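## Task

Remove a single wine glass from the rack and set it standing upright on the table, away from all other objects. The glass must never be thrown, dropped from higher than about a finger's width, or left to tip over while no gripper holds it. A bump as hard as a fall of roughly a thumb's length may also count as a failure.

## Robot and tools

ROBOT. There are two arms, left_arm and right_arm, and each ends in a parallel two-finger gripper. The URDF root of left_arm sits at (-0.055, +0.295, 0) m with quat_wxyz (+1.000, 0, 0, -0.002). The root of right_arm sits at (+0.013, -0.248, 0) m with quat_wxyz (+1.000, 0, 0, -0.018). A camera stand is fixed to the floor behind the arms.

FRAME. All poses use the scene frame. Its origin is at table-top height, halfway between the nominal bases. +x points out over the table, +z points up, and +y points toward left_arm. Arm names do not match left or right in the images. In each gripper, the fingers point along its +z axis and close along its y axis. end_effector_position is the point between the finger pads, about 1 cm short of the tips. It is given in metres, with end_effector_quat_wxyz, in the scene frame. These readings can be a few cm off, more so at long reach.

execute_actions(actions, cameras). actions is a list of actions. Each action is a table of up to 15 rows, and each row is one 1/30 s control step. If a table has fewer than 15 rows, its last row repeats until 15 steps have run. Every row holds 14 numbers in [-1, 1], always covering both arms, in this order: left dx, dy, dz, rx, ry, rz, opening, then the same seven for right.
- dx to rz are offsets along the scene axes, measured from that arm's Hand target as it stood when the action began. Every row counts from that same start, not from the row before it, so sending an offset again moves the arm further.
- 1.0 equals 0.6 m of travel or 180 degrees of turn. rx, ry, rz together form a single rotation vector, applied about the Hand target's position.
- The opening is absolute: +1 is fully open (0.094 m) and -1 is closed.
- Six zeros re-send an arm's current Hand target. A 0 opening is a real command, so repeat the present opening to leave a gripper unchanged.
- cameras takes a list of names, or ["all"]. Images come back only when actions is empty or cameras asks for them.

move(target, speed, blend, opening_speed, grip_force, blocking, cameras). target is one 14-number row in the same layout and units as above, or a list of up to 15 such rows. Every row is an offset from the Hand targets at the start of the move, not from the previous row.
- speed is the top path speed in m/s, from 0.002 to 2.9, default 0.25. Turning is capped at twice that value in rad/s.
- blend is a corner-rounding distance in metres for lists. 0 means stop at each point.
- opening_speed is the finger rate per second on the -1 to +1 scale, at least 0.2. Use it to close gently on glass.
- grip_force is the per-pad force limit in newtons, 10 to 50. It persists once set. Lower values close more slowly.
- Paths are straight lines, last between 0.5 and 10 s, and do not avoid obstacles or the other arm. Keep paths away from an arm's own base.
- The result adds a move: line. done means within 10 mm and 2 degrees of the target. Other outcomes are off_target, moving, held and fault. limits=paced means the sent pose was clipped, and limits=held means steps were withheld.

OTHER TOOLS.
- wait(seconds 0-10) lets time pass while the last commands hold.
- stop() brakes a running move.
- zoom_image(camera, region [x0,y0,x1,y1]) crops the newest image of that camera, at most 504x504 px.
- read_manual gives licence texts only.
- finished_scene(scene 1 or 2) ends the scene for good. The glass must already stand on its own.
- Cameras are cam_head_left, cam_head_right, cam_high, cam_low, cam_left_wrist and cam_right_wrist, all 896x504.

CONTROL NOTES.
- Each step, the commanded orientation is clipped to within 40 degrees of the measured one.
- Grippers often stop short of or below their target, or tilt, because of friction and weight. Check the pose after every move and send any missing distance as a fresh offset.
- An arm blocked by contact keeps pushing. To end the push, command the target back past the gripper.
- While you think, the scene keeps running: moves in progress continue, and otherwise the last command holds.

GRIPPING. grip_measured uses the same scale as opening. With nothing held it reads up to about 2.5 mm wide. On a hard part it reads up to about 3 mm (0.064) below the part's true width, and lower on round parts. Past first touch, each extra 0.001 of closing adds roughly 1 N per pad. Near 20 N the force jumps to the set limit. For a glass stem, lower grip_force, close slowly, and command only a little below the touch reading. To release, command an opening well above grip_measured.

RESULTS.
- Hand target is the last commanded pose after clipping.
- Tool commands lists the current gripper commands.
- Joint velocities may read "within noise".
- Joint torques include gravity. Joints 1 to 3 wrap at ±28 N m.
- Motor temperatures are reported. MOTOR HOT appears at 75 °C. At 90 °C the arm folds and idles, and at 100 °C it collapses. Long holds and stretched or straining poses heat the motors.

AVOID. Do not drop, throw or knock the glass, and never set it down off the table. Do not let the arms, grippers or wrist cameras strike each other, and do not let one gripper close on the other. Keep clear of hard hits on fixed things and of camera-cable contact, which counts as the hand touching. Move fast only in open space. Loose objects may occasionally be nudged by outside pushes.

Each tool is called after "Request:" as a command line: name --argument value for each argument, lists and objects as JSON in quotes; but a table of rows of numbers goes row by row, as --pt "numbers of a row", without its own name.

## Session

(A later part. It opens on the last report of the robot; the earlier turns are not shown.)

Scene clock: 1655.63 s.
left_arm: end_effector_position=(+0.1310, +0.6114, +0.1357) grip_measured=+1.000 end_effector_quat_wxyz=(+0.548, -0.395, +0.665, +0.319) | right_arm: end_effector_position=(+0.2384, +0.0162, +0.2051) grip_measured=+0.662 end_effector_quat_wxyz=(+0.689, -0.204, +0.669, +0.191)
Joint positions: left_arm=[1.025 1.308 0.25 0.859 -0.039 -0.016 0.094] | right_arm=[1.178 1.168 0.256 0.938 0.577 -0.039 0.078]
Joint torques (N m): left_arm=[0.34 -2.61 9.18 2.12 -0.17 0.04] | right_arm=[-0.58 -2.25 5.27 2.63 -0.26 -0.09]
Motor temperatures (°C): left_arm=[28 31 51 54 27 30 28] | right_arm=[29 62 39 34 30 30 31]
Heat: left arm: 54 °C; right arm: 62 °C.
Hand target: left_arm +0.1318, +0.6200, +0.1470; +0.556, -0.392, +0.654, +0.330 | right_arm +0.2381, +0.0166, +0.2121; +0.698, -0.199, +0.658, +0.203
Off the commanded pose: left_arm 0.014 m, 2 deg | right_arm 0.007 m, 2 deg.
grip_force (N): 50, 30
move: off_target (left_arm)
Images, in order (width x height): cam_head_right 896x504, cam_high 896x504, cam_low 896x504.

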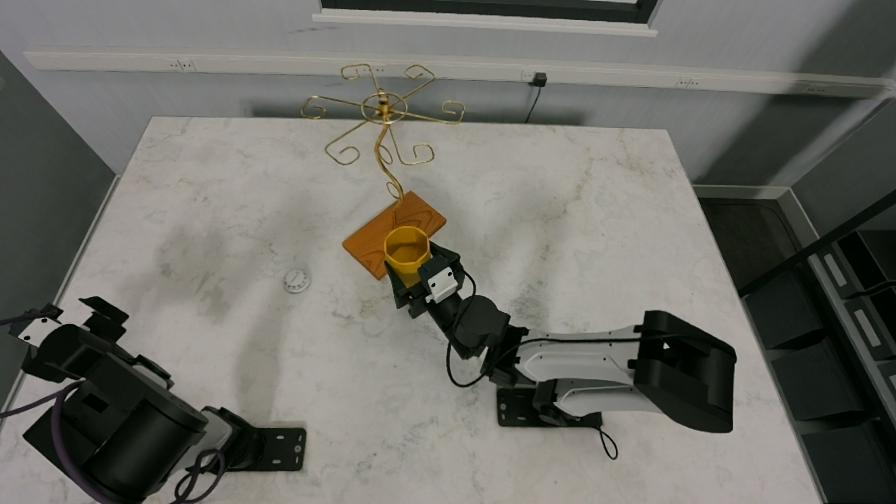

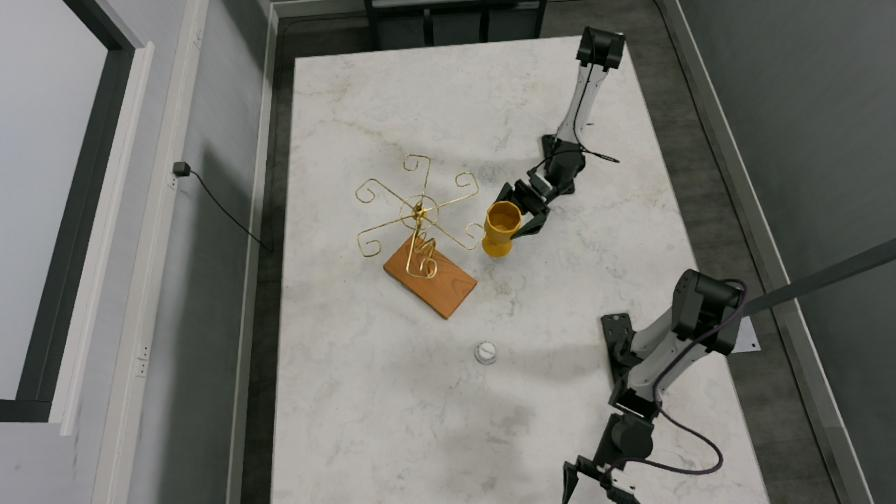

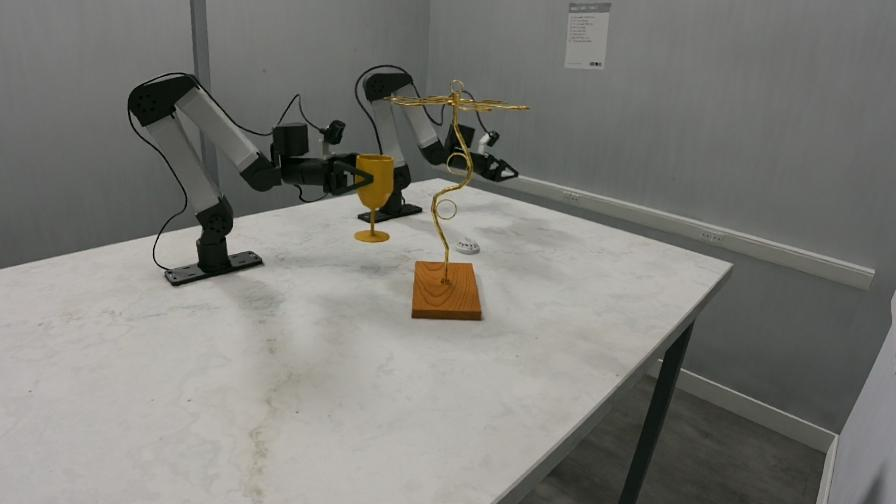

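Request:
move --target '[0, 0, 0, 0, 0, 0, 1, -0.01, -0.01, -0.083, 0.0088, -0.0066, 0, 0.0]' --speed 0.08 --cameras '["cam_low", "cam_high", "cam_head_right"]'

Request:
zoom_image --camera "cam_low" --region '[320, 130, 480, 270]'

Scene clock: 1681.27 s.
left_arm: end_effector_position=(+0.1310, +0.6114, +0.1357) grip_measured=+1.000 end_effector_quat_wxyz=(+0.548, -0.395, +0.665, +0.319) | right_arm: end_effector_position=(+0.2347, +0.0100, +0.1499) grip_measured=+0.662 end_effector_quat_wxyz=(+0.693, -0.203, +0.665, +0.193)
Joint positions: left_arm=[1.025 1.308 0.25 0.859 -0.039 -0.016 0.094] | right_arm=[1.18 1.567 0.112 1.496 0.577 -0.047 0.078]
Joint torques (N m): left_arm=[0.35 -2.61 9.18 2.11 -0.17 0.04] | right_arm=[0.53 -3.12 3.34 2.89 -0.14 -0.12]
Motor temperatures (°C): left_arm=[28 31 51 54 27 30 28] | right_arm=[29 56 38 39 29 30 31]
Heat: left arm: 54 °C; right arm: 56 °C.
Hand target: left_arm +0.1318, +0.6200, +0.1470; +0.556, -0.392, +0.654, +0.330 | right_arm +0.2321, +0.0106, +0.1622; +0.707, -0.191, +0.648, +0.210
Off the commanded pose: left_arm 0.014 m, 2 deg | right_arm 0.013 m, 3 deg.
joint sent to its limit (right arm) — joint 4 (wrist pitch), upper limit. The joint targets still meet the commanded pose.
grip_force (N): 50, 30
move: off_target (left_arm, right_arm)
Images, in order (width x height): cam_head_right 896x504, cam_high 896x504, cam_low 896x504.

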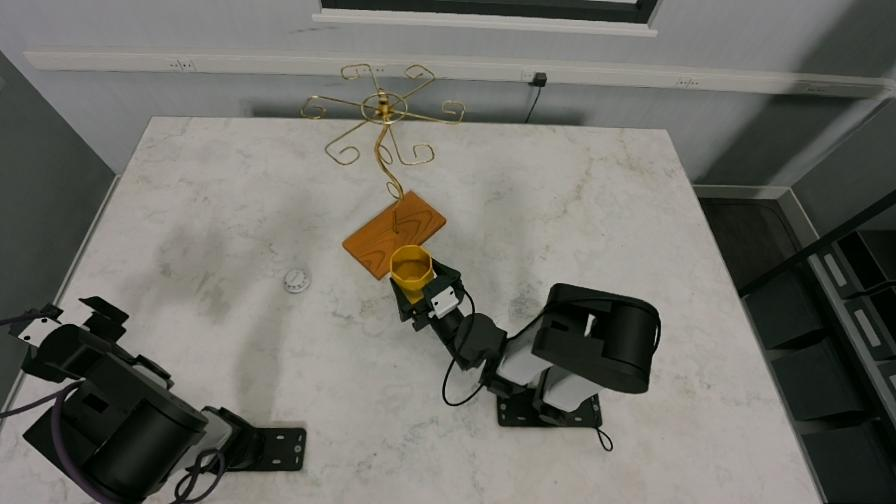

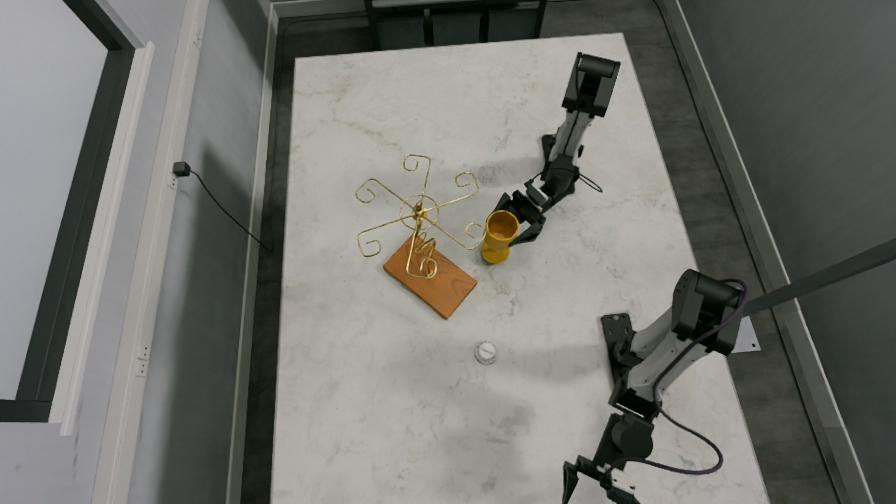

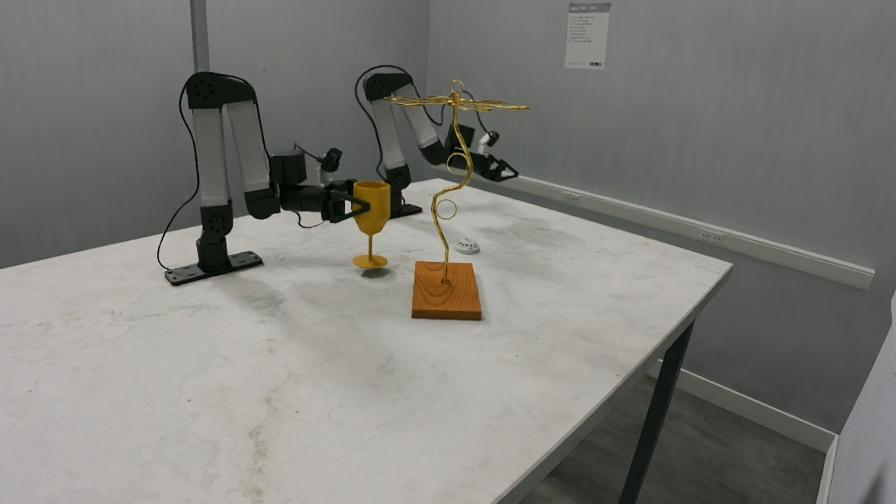

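Scaled by 3.150 from the camera's 896x504 image, which has a finer 1280x720 frame.

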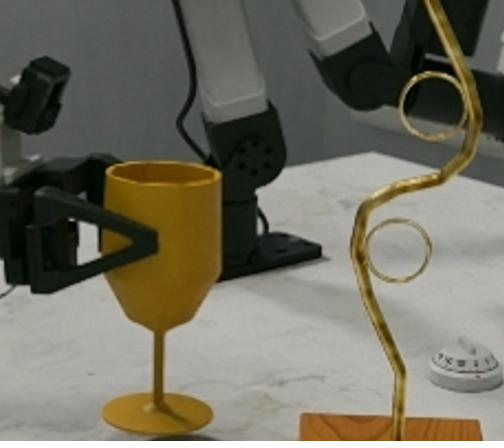

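Request:
move --pt "0 0 0 0 0 0 1 0.02 -0.02 0.083 0 0 0 0.0" --pt "0 0 0 0 0 0 1 0.3417 -0.3333 0.083 0 0 0 0.0" --pt "0 0 0 0 0 0 1 0.3417 -0.3333 0.0 0 0 0 0.0" --speed '[0.1, 0.16, 0.1]' --blend '[0.02, 0.03, 0]' --cameras '["cam_low", "cam_high", "cam_head_right"]'

Request:
zoom_image --camera "cam_low" --region '[180, 130, 420, 330]'

Scene clock: 1735.93 s.
left_arm: end_effector_position=(+0.1310, +0.6114, +0.1357) grip_measured=+1.000 end_effector_quat_wxyz=(+0.548, -0.395, +0.665, +0.319) | right_arm: end_effector_position=(+0.4394, -0.1899, +0.1535) grip_measured=+0.662 end_effector_quat_wxyz=(+0.694, -0.182, +0.665, +0.210)
Joint positions: left_arm=[1.025 1.308 0.25 0.859 -0.039 -0.016 0.094] | right_arm=[-0.087 1.862 0.508 1.418 -0.682 0.067 0.078]
Joint torques (N m): left_arm=[0.35 -2.59 9.18 2.11 -0.17 0.04] | right_arm=[-0.44 -5.6 3.82 2.65 -0.24 0.01]
Motor temperatures (°C): left_arm=[28 31 51 54 27 30 28] | right_arm=[29 52 36 46 29 30 31]
Heat: left arm: 54 °C; right arm: 52 °C.
Hand target: left_arm +0.1318, +0.6200, +0.1470; +0.556, -0.392, +0.654, +0.330 | right_arm +0.4371, -0.1895, +0.1622; +0.707, -0.191, +0.648, +0.210
Off the commanded pose: left_arm 0.014 m, 2 deg | right_arm 0.009 m, 3 deg.
grip_force (N): 50, 30
move: off_target (left_arm, right_arm); blend cut to 0.0249 m at target 2
Images, in order (width x height): cam_head_right 896x504, cam_high 896x504, cam_low 896x504.

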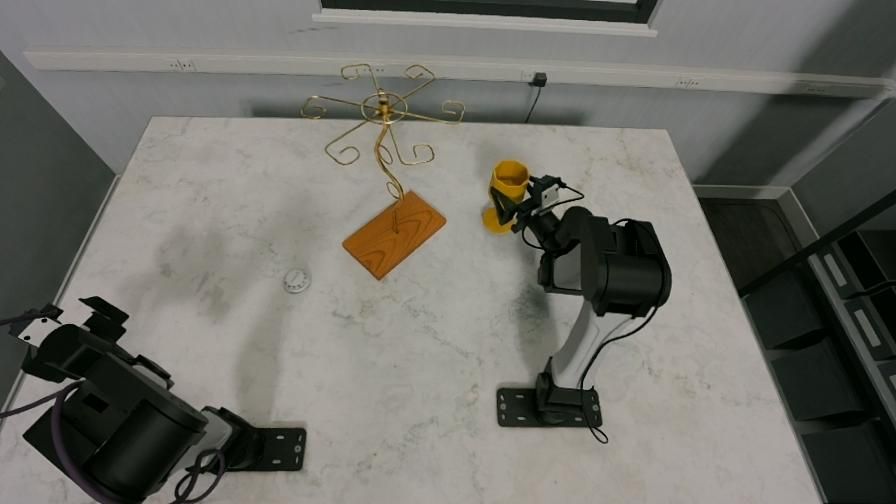

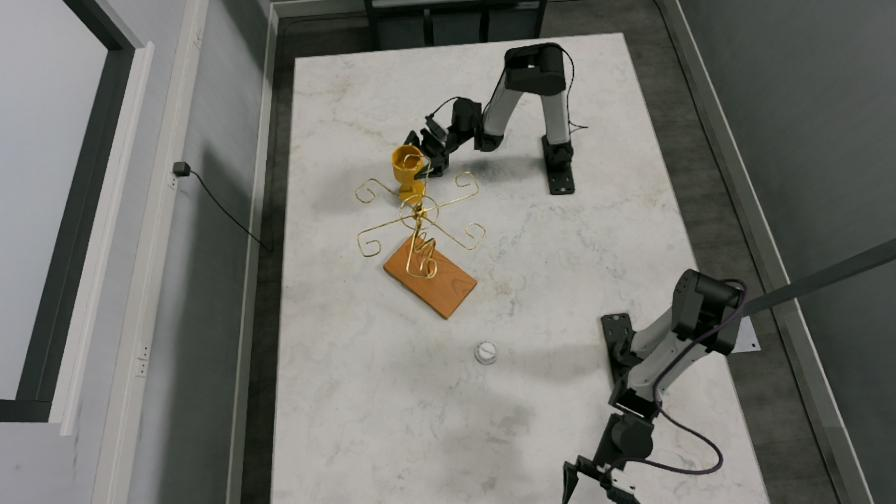

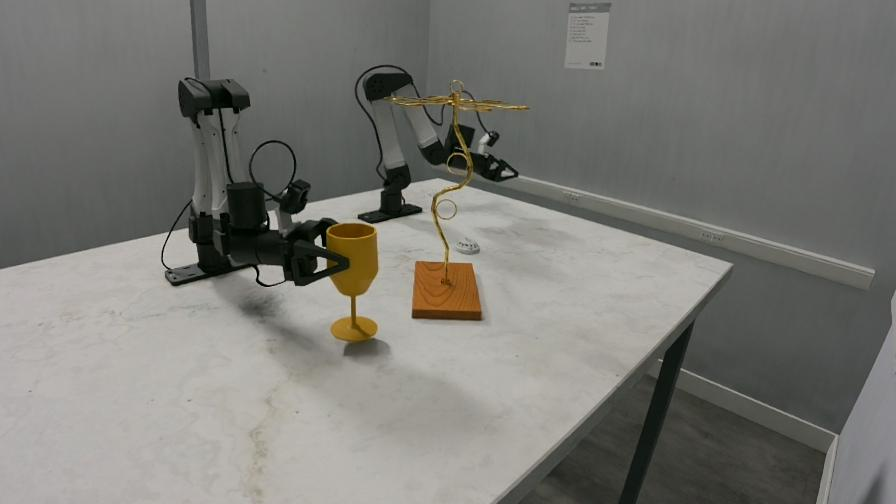

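Scaled by 2.100 from the camera's 896x504 image, which has a finer 1280x720 frame.

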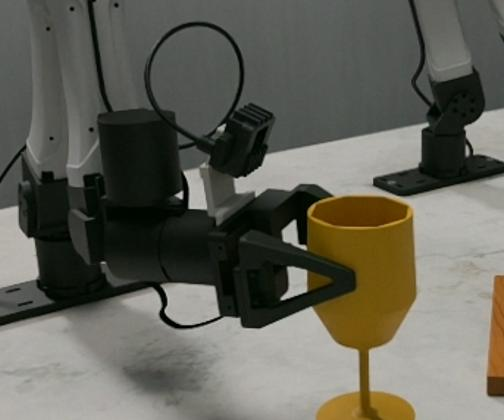

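Request:
move --target '[0, 0, 0, 0, 0, 0, 1, 0.0, -0.05, -0.04, -0.0101, -0.008, 0, 0.0]' --speed 0.08 --cameras '["cam_low"]'

Request:
zoom_image --camera "cam_low" --region '[240, 210, 420, 390]'

Scene clock: 1758.83 s.
left_arm: end_effector_position=(+0.1310, +0.6114, +0.1357) grip_measured=+1.000 end_effector_quat_wxyz=(+0.548, -0.395, +0.665, +0.319) | right_arm: end_effector_position=(+0.4371, -0.2187, +0.1296) grip_measured=+0.662 end_effector_quat_wxyz=(+0.688, -0.186, +0.671, +0.207)
Joint positions: left_arm=[1.025 1.308 0.25 0.859 -0.039 -0.016 0.094] | right_arm=[-0.19 1.966 0.512 1.5 -0.786 0.054 0.078]
Joint torques (N m): left_arm=[0.34 -2.61 9.18 2.11 -0.17 0.04] | right_arm=[-0.7 -4.83 4.36 2.73 -0.34 -0.27]
Heat: left arm: 54 °C; right arm: 53 °C.
Hand target: left_arm +0.1318, +0.6200, +0.1470; +0.556, -0.392, +0.654, +0.330 | right_arm +0.4370, -0.2193, +0.1382; +0.712, -0.205, +0.642, +0.197
Off the commanded pose: left_arm 0.014 m, 2 deg | right_arm 0.009 m, 5 deg.
joint sent to its limit (right arm) — joint 4 (wrist pitch), upper limit. The joint targets still meet the commanded pose.
grip_force (N): 50, 30
move: off_target (left_arm, right_arm)
Images, in order (width x height): cam_low 896x504.

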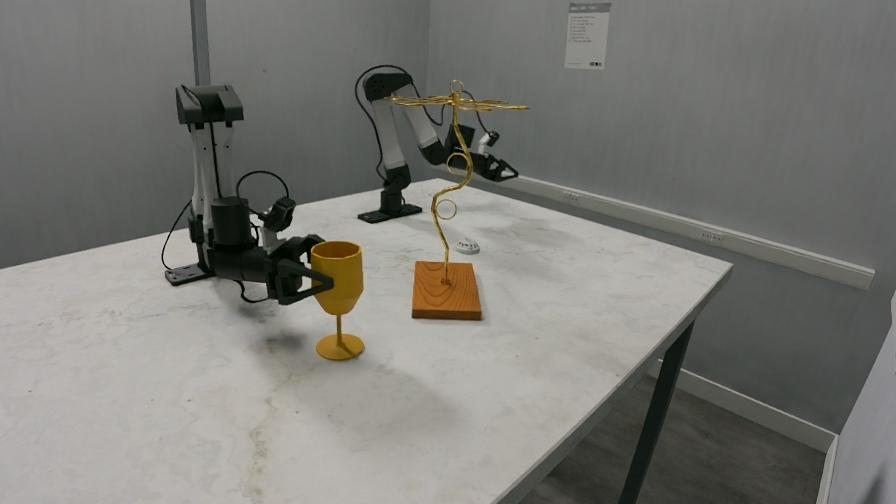

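Scaled by 2.800 from the camera's 896x504 image, which has a finer 1280x720 frame.

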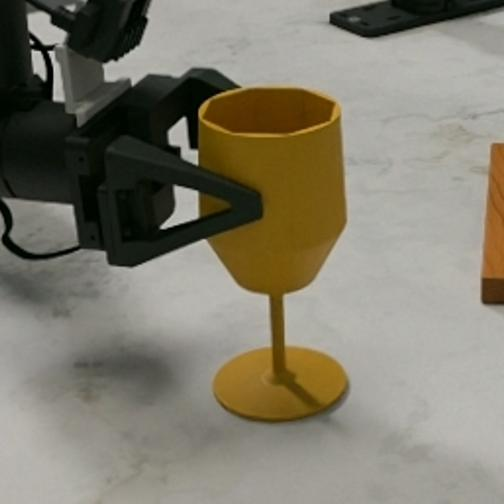

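Request:
move --target '[0, 0, 0, 0, 0, 0, 1, 0.055, -0.015, 0.005, 0.0, -0.008, 0, 0.0]' --speed 0.06 --cameras '["cam_low"]'

Request:
zoom_image --camera "cam_low" --region '[240, 220, 420, 400]'

Scene clock: 1779.23 s.
left_arm: end_effector_position=(+0.1310, +0.6114, +0.1357) grip_measured=+1.000 end_effector_quat_wxyz=(+0.548, -0.395, +0.665, +0.319) | right_arm: end_effector_position=(+0.4682, -0.2257, +0.1308) grip_measured=+0.662 end_effector_quat_wxyz=(+0.698, -0.193, +0.657, +0.207)
Joint positions: left_arm=[1.025 1.308 0.25 0.859 -0.039 -0.016 0.094] | right_arm=[-0.193 2.065 0.654 1.5 -0.801 0.066 0.078]
Joint torques (N m): left_arm=[0.34 -2.59 9.18 2.11 -0.17 0.04] | right_arm=[-0.61 -5.7 5.07 2.7 -0.16 -0.16]
Heat: left arm: 54 °C; right arm: 52 °C.
Hand target: left_arm +0.1318, +0.6200, +0.1470; +0.556, -0.392, +0.654, +0.330 | right_arm +0.4701, -0.2284, +0.1413; +0.720, -0.208, +0.633, +0.194
Off the commanded pose: left_arm 0.014 m, 2 deg | right_arm 0.011 m, 4 deg.
joint sent to its limit (right arm) — joint 4 (wrist pitch), upper limit. The joint targets still meet the commanded pose.
grip_force (N): 50, 30
move: off_target (left_arm, right_arm)
Images, in order (width x height): cam_low 896x504.

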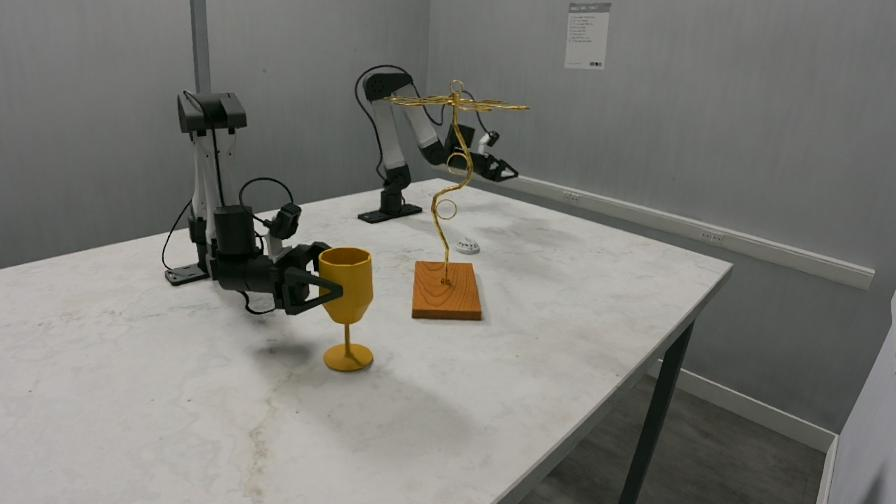

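Scaled by 2.800 from the camera's 896x504 image, which has a finer 1280x720 frame.

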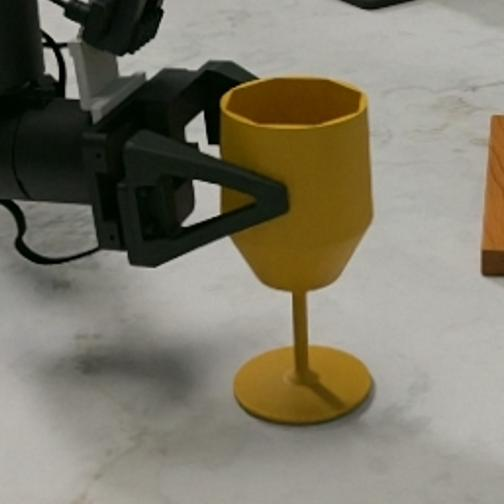

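Request:
move --target '[0, 0, 0, 0, 0, 0, 1, 0.0, 0.0, -0.01, -0.005, 0.0, 0, 0.0]' --speed 0.03 --cameras '["cam_low"]'

Request:
zoom_image --camera "cam_low" --region '[280, 300, 420, 390]'

Scene clock: 1794.00 s.
left_arm: end_effector_position=(+0.1310, +0.6114, +0.1357) grip_measured=+1.000 end_effector_quat_wxyz=(+0.548, -0.395, +0.665, +0.319) | right_arm: end_effector_position=(+0.4692, -0.2253, +0.1302) grip_measured=+0.662 end_effector_quat_wxyz=(+0.698, -0.195, +0.657, +0.209)
Joint positions: left_arm=[1.025 1.308 0.25 0.859 -0.039 -0.016 0.094] | right_arm=[-0.193 2.071 0.66 1.5 -0.806 0.066 0.078]
Joint torques (N m): left_arm=[0.34 -2.59 9.18 2.12 -0.17 0.04] | right_arm=[-0.75 -5.05 4.52 2.71 -0.14 -0.42]
Heat: left arm: 54 °C; right arm: 53 °C.
Hand target: left_arm +0.1318, +0.6200, +0.1470; +0.556, -0.392, +0.654, +0.330 | right_arm +0.4701, -0.2283, +0.1351; +0.718, -0.213, +0.635, +0.189
Off the commanded pose: left_arm 0.014 m, 2 deg | right_arm 0.006 m, 5 deg.
joint sent to its limit (right arm) — joint 4 (wrist pitch), upper limit. The joint targets still meet the commanded pose.
grip_force (N): 50, 30
move: off_target (left_arm, right_arm)
Images, in order (width x height): cam_low 896x504.

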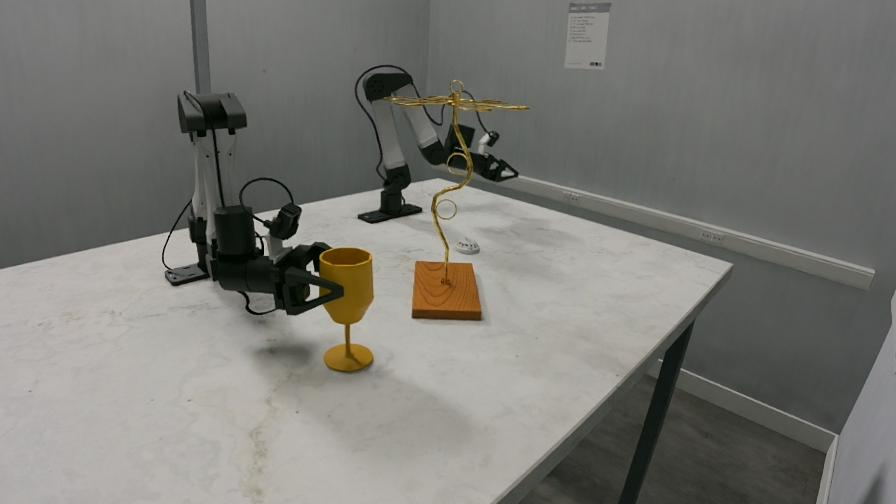

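Scaled by 3.600 from the camera's 896x504 image, which has a finer 1280x720 frame.

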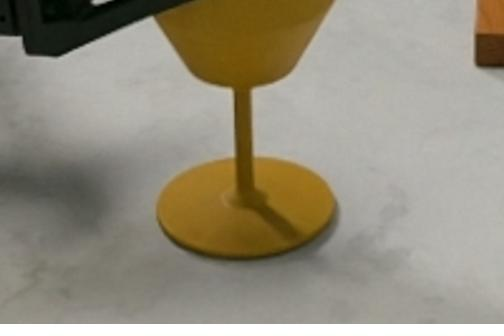

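Request:
move --target '[0, 0, 0, 0, 0, 0, 1, 0.0, 0.0, -0.008, 0.0, 0.0, 0, 0.0]' --speed 0.03 --cameras '[]'

Scene clock: 1804.20 s.
left_arm: end_effector_position=(+0.1310, +0.6114, +0.1357) grip_measured=+1.000 end_effector_quat_wxyz=(+0.548, -0.395, +0.665, +0.319) | right_arm: end_effector_position=(+0.4698, -0.2249, +0.1301) grip_measured=+0.662 end_effector_quat_wxyz=(+0.698, -0.197, +0.655, +0.210)
Joint positions: left_arm=[1.025 1.308 0.25 0.859 -0.039 -0.016 0.094] | right_arm=[-0.193 2.076 0.665 1.502 -0.81 0.066 0.078]
Joint torques (N m): left_arm=[0.34 -2.61 9.2 2.11 -0.17 0.04] | right_arm=[-0.69 -4.66 4.1 2.64 -0.09 -0.49]
Heat: left arm: 54 °C; right arm: 53 °C.
Hand target: left_arm +0.1318, +0.6200, +0.1470; +0.556, -0.392, +0.654, +0.330 | right_arm +0.4701, -0.2284, +0.1303; +0.718, -0.213, +0.635, +0.189
Off the commanded pose: left_arm 0.014 m, 2 deg | right_arm 0.003 m, 4 deg.
joint sent to its limit (right arm) — joint 4 (wrist pitch), upper limit. The joint targets still meet the commanded pose.
grip_force (N): 50, 30
move: off_target (left_arm, right_arm)
No camera images: "cameras" was empty.

Request:
move --pt "0 0 0 0 0 0 1 0.0 0.0 0.0115 0.0 0.0 0 0.0" --pt "0 0 0 0 0 0 1 0.0 0.0 0.0115 0.0 0.0 0 1.0" --speed 0.03 --opening_speed 0.6 --cameras '["cam_low", "cam_high", "cam_right_wrist"]'

Request:
zoom_image --camera "cam_low" --region '[240, 220, 420, 400]'

Scene clock: 1824.83 s.
left_arm: end_effector_position=(+0.1310, +0.6114, +0.1357) grip_measured=+1.000 end_effector_quat_wxyz=(+0.548, -0.395, +0.665, +0.319) | right_arm: end_effector_position=(+0.4700, -0.2250, +0.1261) grip_measured=+0.998 end_effector_quat_wxyz=(+0.697, -0.202, +0.657, +0.204)
Joint positions: left_arm=[1.025 1.308 0.25 0.859 -0.039 -0.016 0.094] | right_arm=[-0.193 2.085 0.665 1.501 -0.81 0.045 0.094]
Joint torques (N m): left_arm=[0.34 -2.59 9.18 2.11 -0.17 0.04] | right_arm=[-0.65 -6.58 4.08 2.68 -0.11 -0.15]
Heat: left arm: 54 °C; right arm: 53 °C.
Hand target: left_arm +0.1318, +0.6200, +0.1470; +0.556, -0.392, +0.654, +0.330 | right_arm +0.4700, -0.2283, +0.1373; +0.718, -0.213, +0.635, +0.189
Off the commanded pose: left_arm 0.014 m, 2 deg | right_arm 0.012 m, 4 deg.
joint sent to its limit (right arm) — joint 4 (wrist pitch), upper limit. The joint targets still meet the commanded pose.
grip_force (N): 50, 30
move: off_target (left_arm, right_arm); target 2's new opening was sent with right_arm's hand 0.008 m and 4 deg from that target
Images, in order (width x height): cam_high 896x504, cam_low 896x504, cam_right_wrist 896x504.

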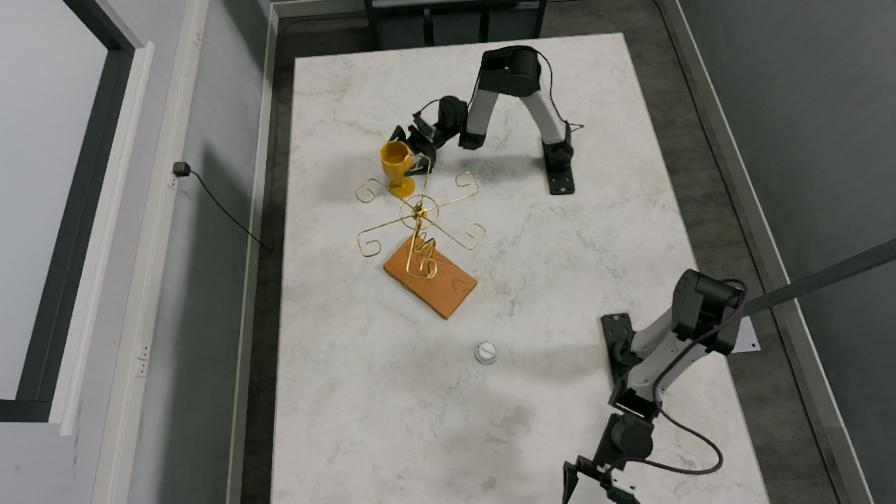

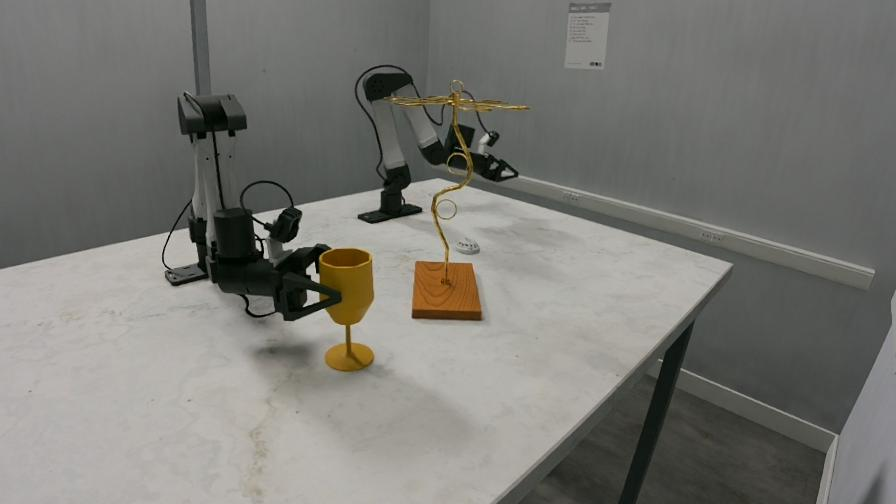

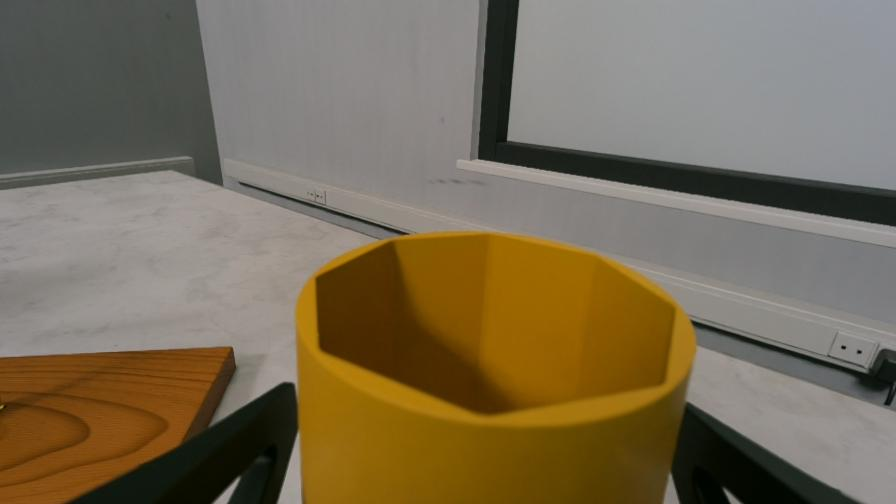

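Scaled by 2.800 from the camera's 896x504 image, which has a finer 1280x720 frame.

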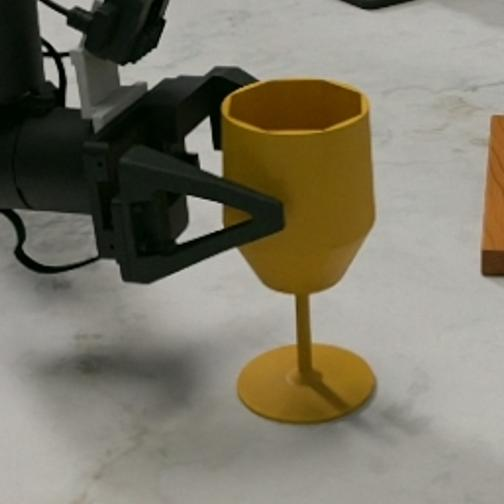

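Request:
move --pt "0 0 0 0 0 0 1 -0.0968 -0.0642 0.012 0 0 0 1.0" --pt "0 0 0 0 0 0 1 -0.2 -0.14 0.1 0 0 0 1.0" --speed '[0.08, 0.15]' --blend '[0.01, 0]' --cameras '["cam_low", "cam_high", "cam_right_wrist"]'

Scene clock: 1841.10 s.
left_arm: end_effector_position=(+0.1310, +0.6114, +0.1357) grip_measured=+1.000 end_effector_quat_wxyz=(+0.548, -0.395, +0.665, +0.319) | right_arm: end_effector_position=(+0.3568, -0.3165, +0.1843) grip_measured=+0.998 end_effector_quat_wxyz=(+0.702, -0.187, +0.656, +0.204)
Joint positions: left_arm=[1.025 1.308 0.25 0.859 -0.039 -0.016 0.094] | right_arm=[-0.651 1.704 0.417 1.5 -1.24 0.207 0.094]
Joint torques (N m): left_arm=[0.34 -2.61 9.2 2.11 -0.17 0.04] | right_arm=[-0.47 -6.86 3.15 2.34 -0.19 0.03]
Heat: left arm: 54 °C; right arm: 53 °C.
Hand target: left_arm +0.1318, +0.6200, +0.1470; +0.556, -0.392, +0.654, +0.330 | right_arm +0.3501, -0.3124, +0.1973; +0.718, -0.213, +0.635, +0.189
Off the commanded pose: left_arm 0.014 m, 2 deg | right_arm 0.015 m, 5 deg.
joint sent to its limit (right arm) — joint 4 (wrist pitch), upper limit. The joint targets still meet the commanded pose.
grip_force (N): 50, 30
move: off_target (left_arm, right_arm)
Images, in order (width x height): cam_high 896x504, cam_low 896x504, cam_right_wrist 896x504.

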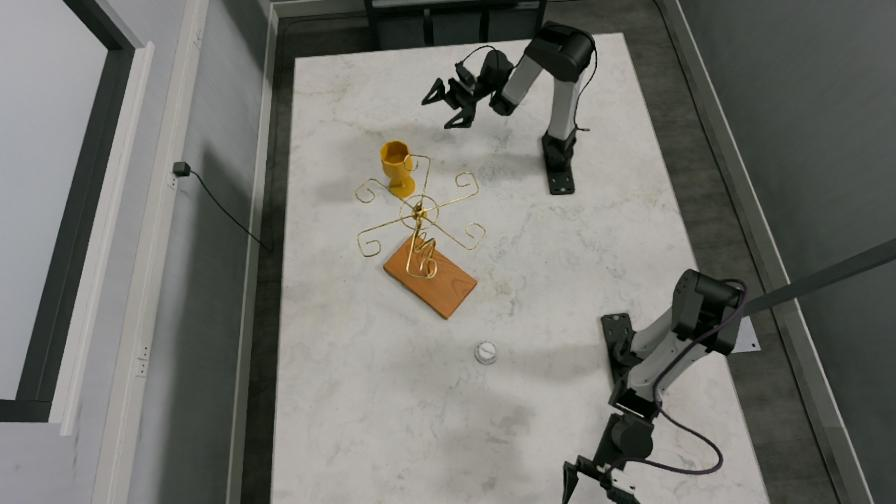

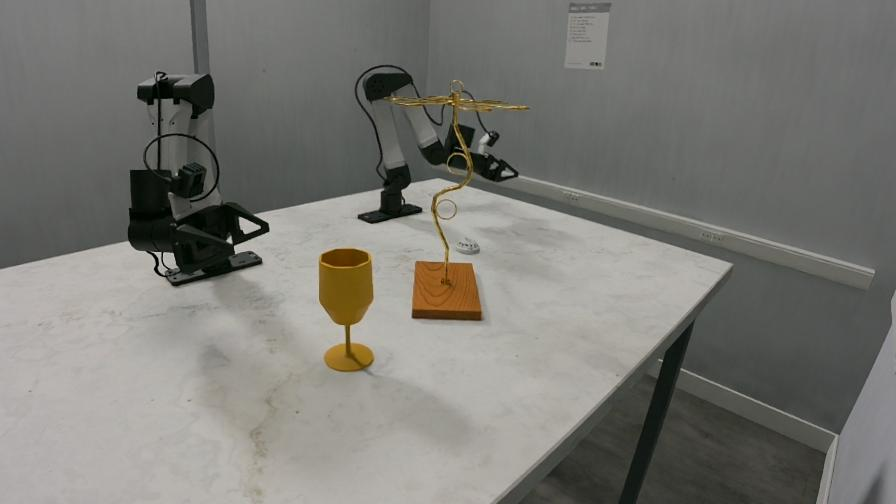

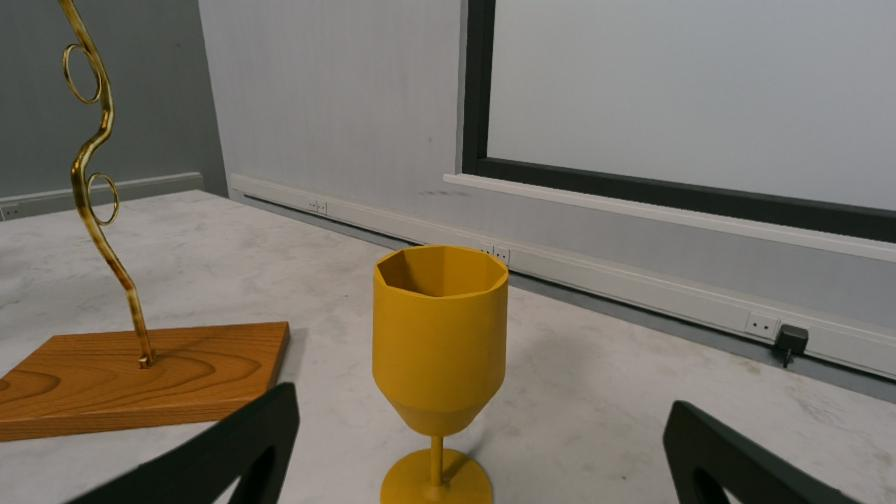

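Request:
finished_scene --scene 1

The scene is finished: the task was done.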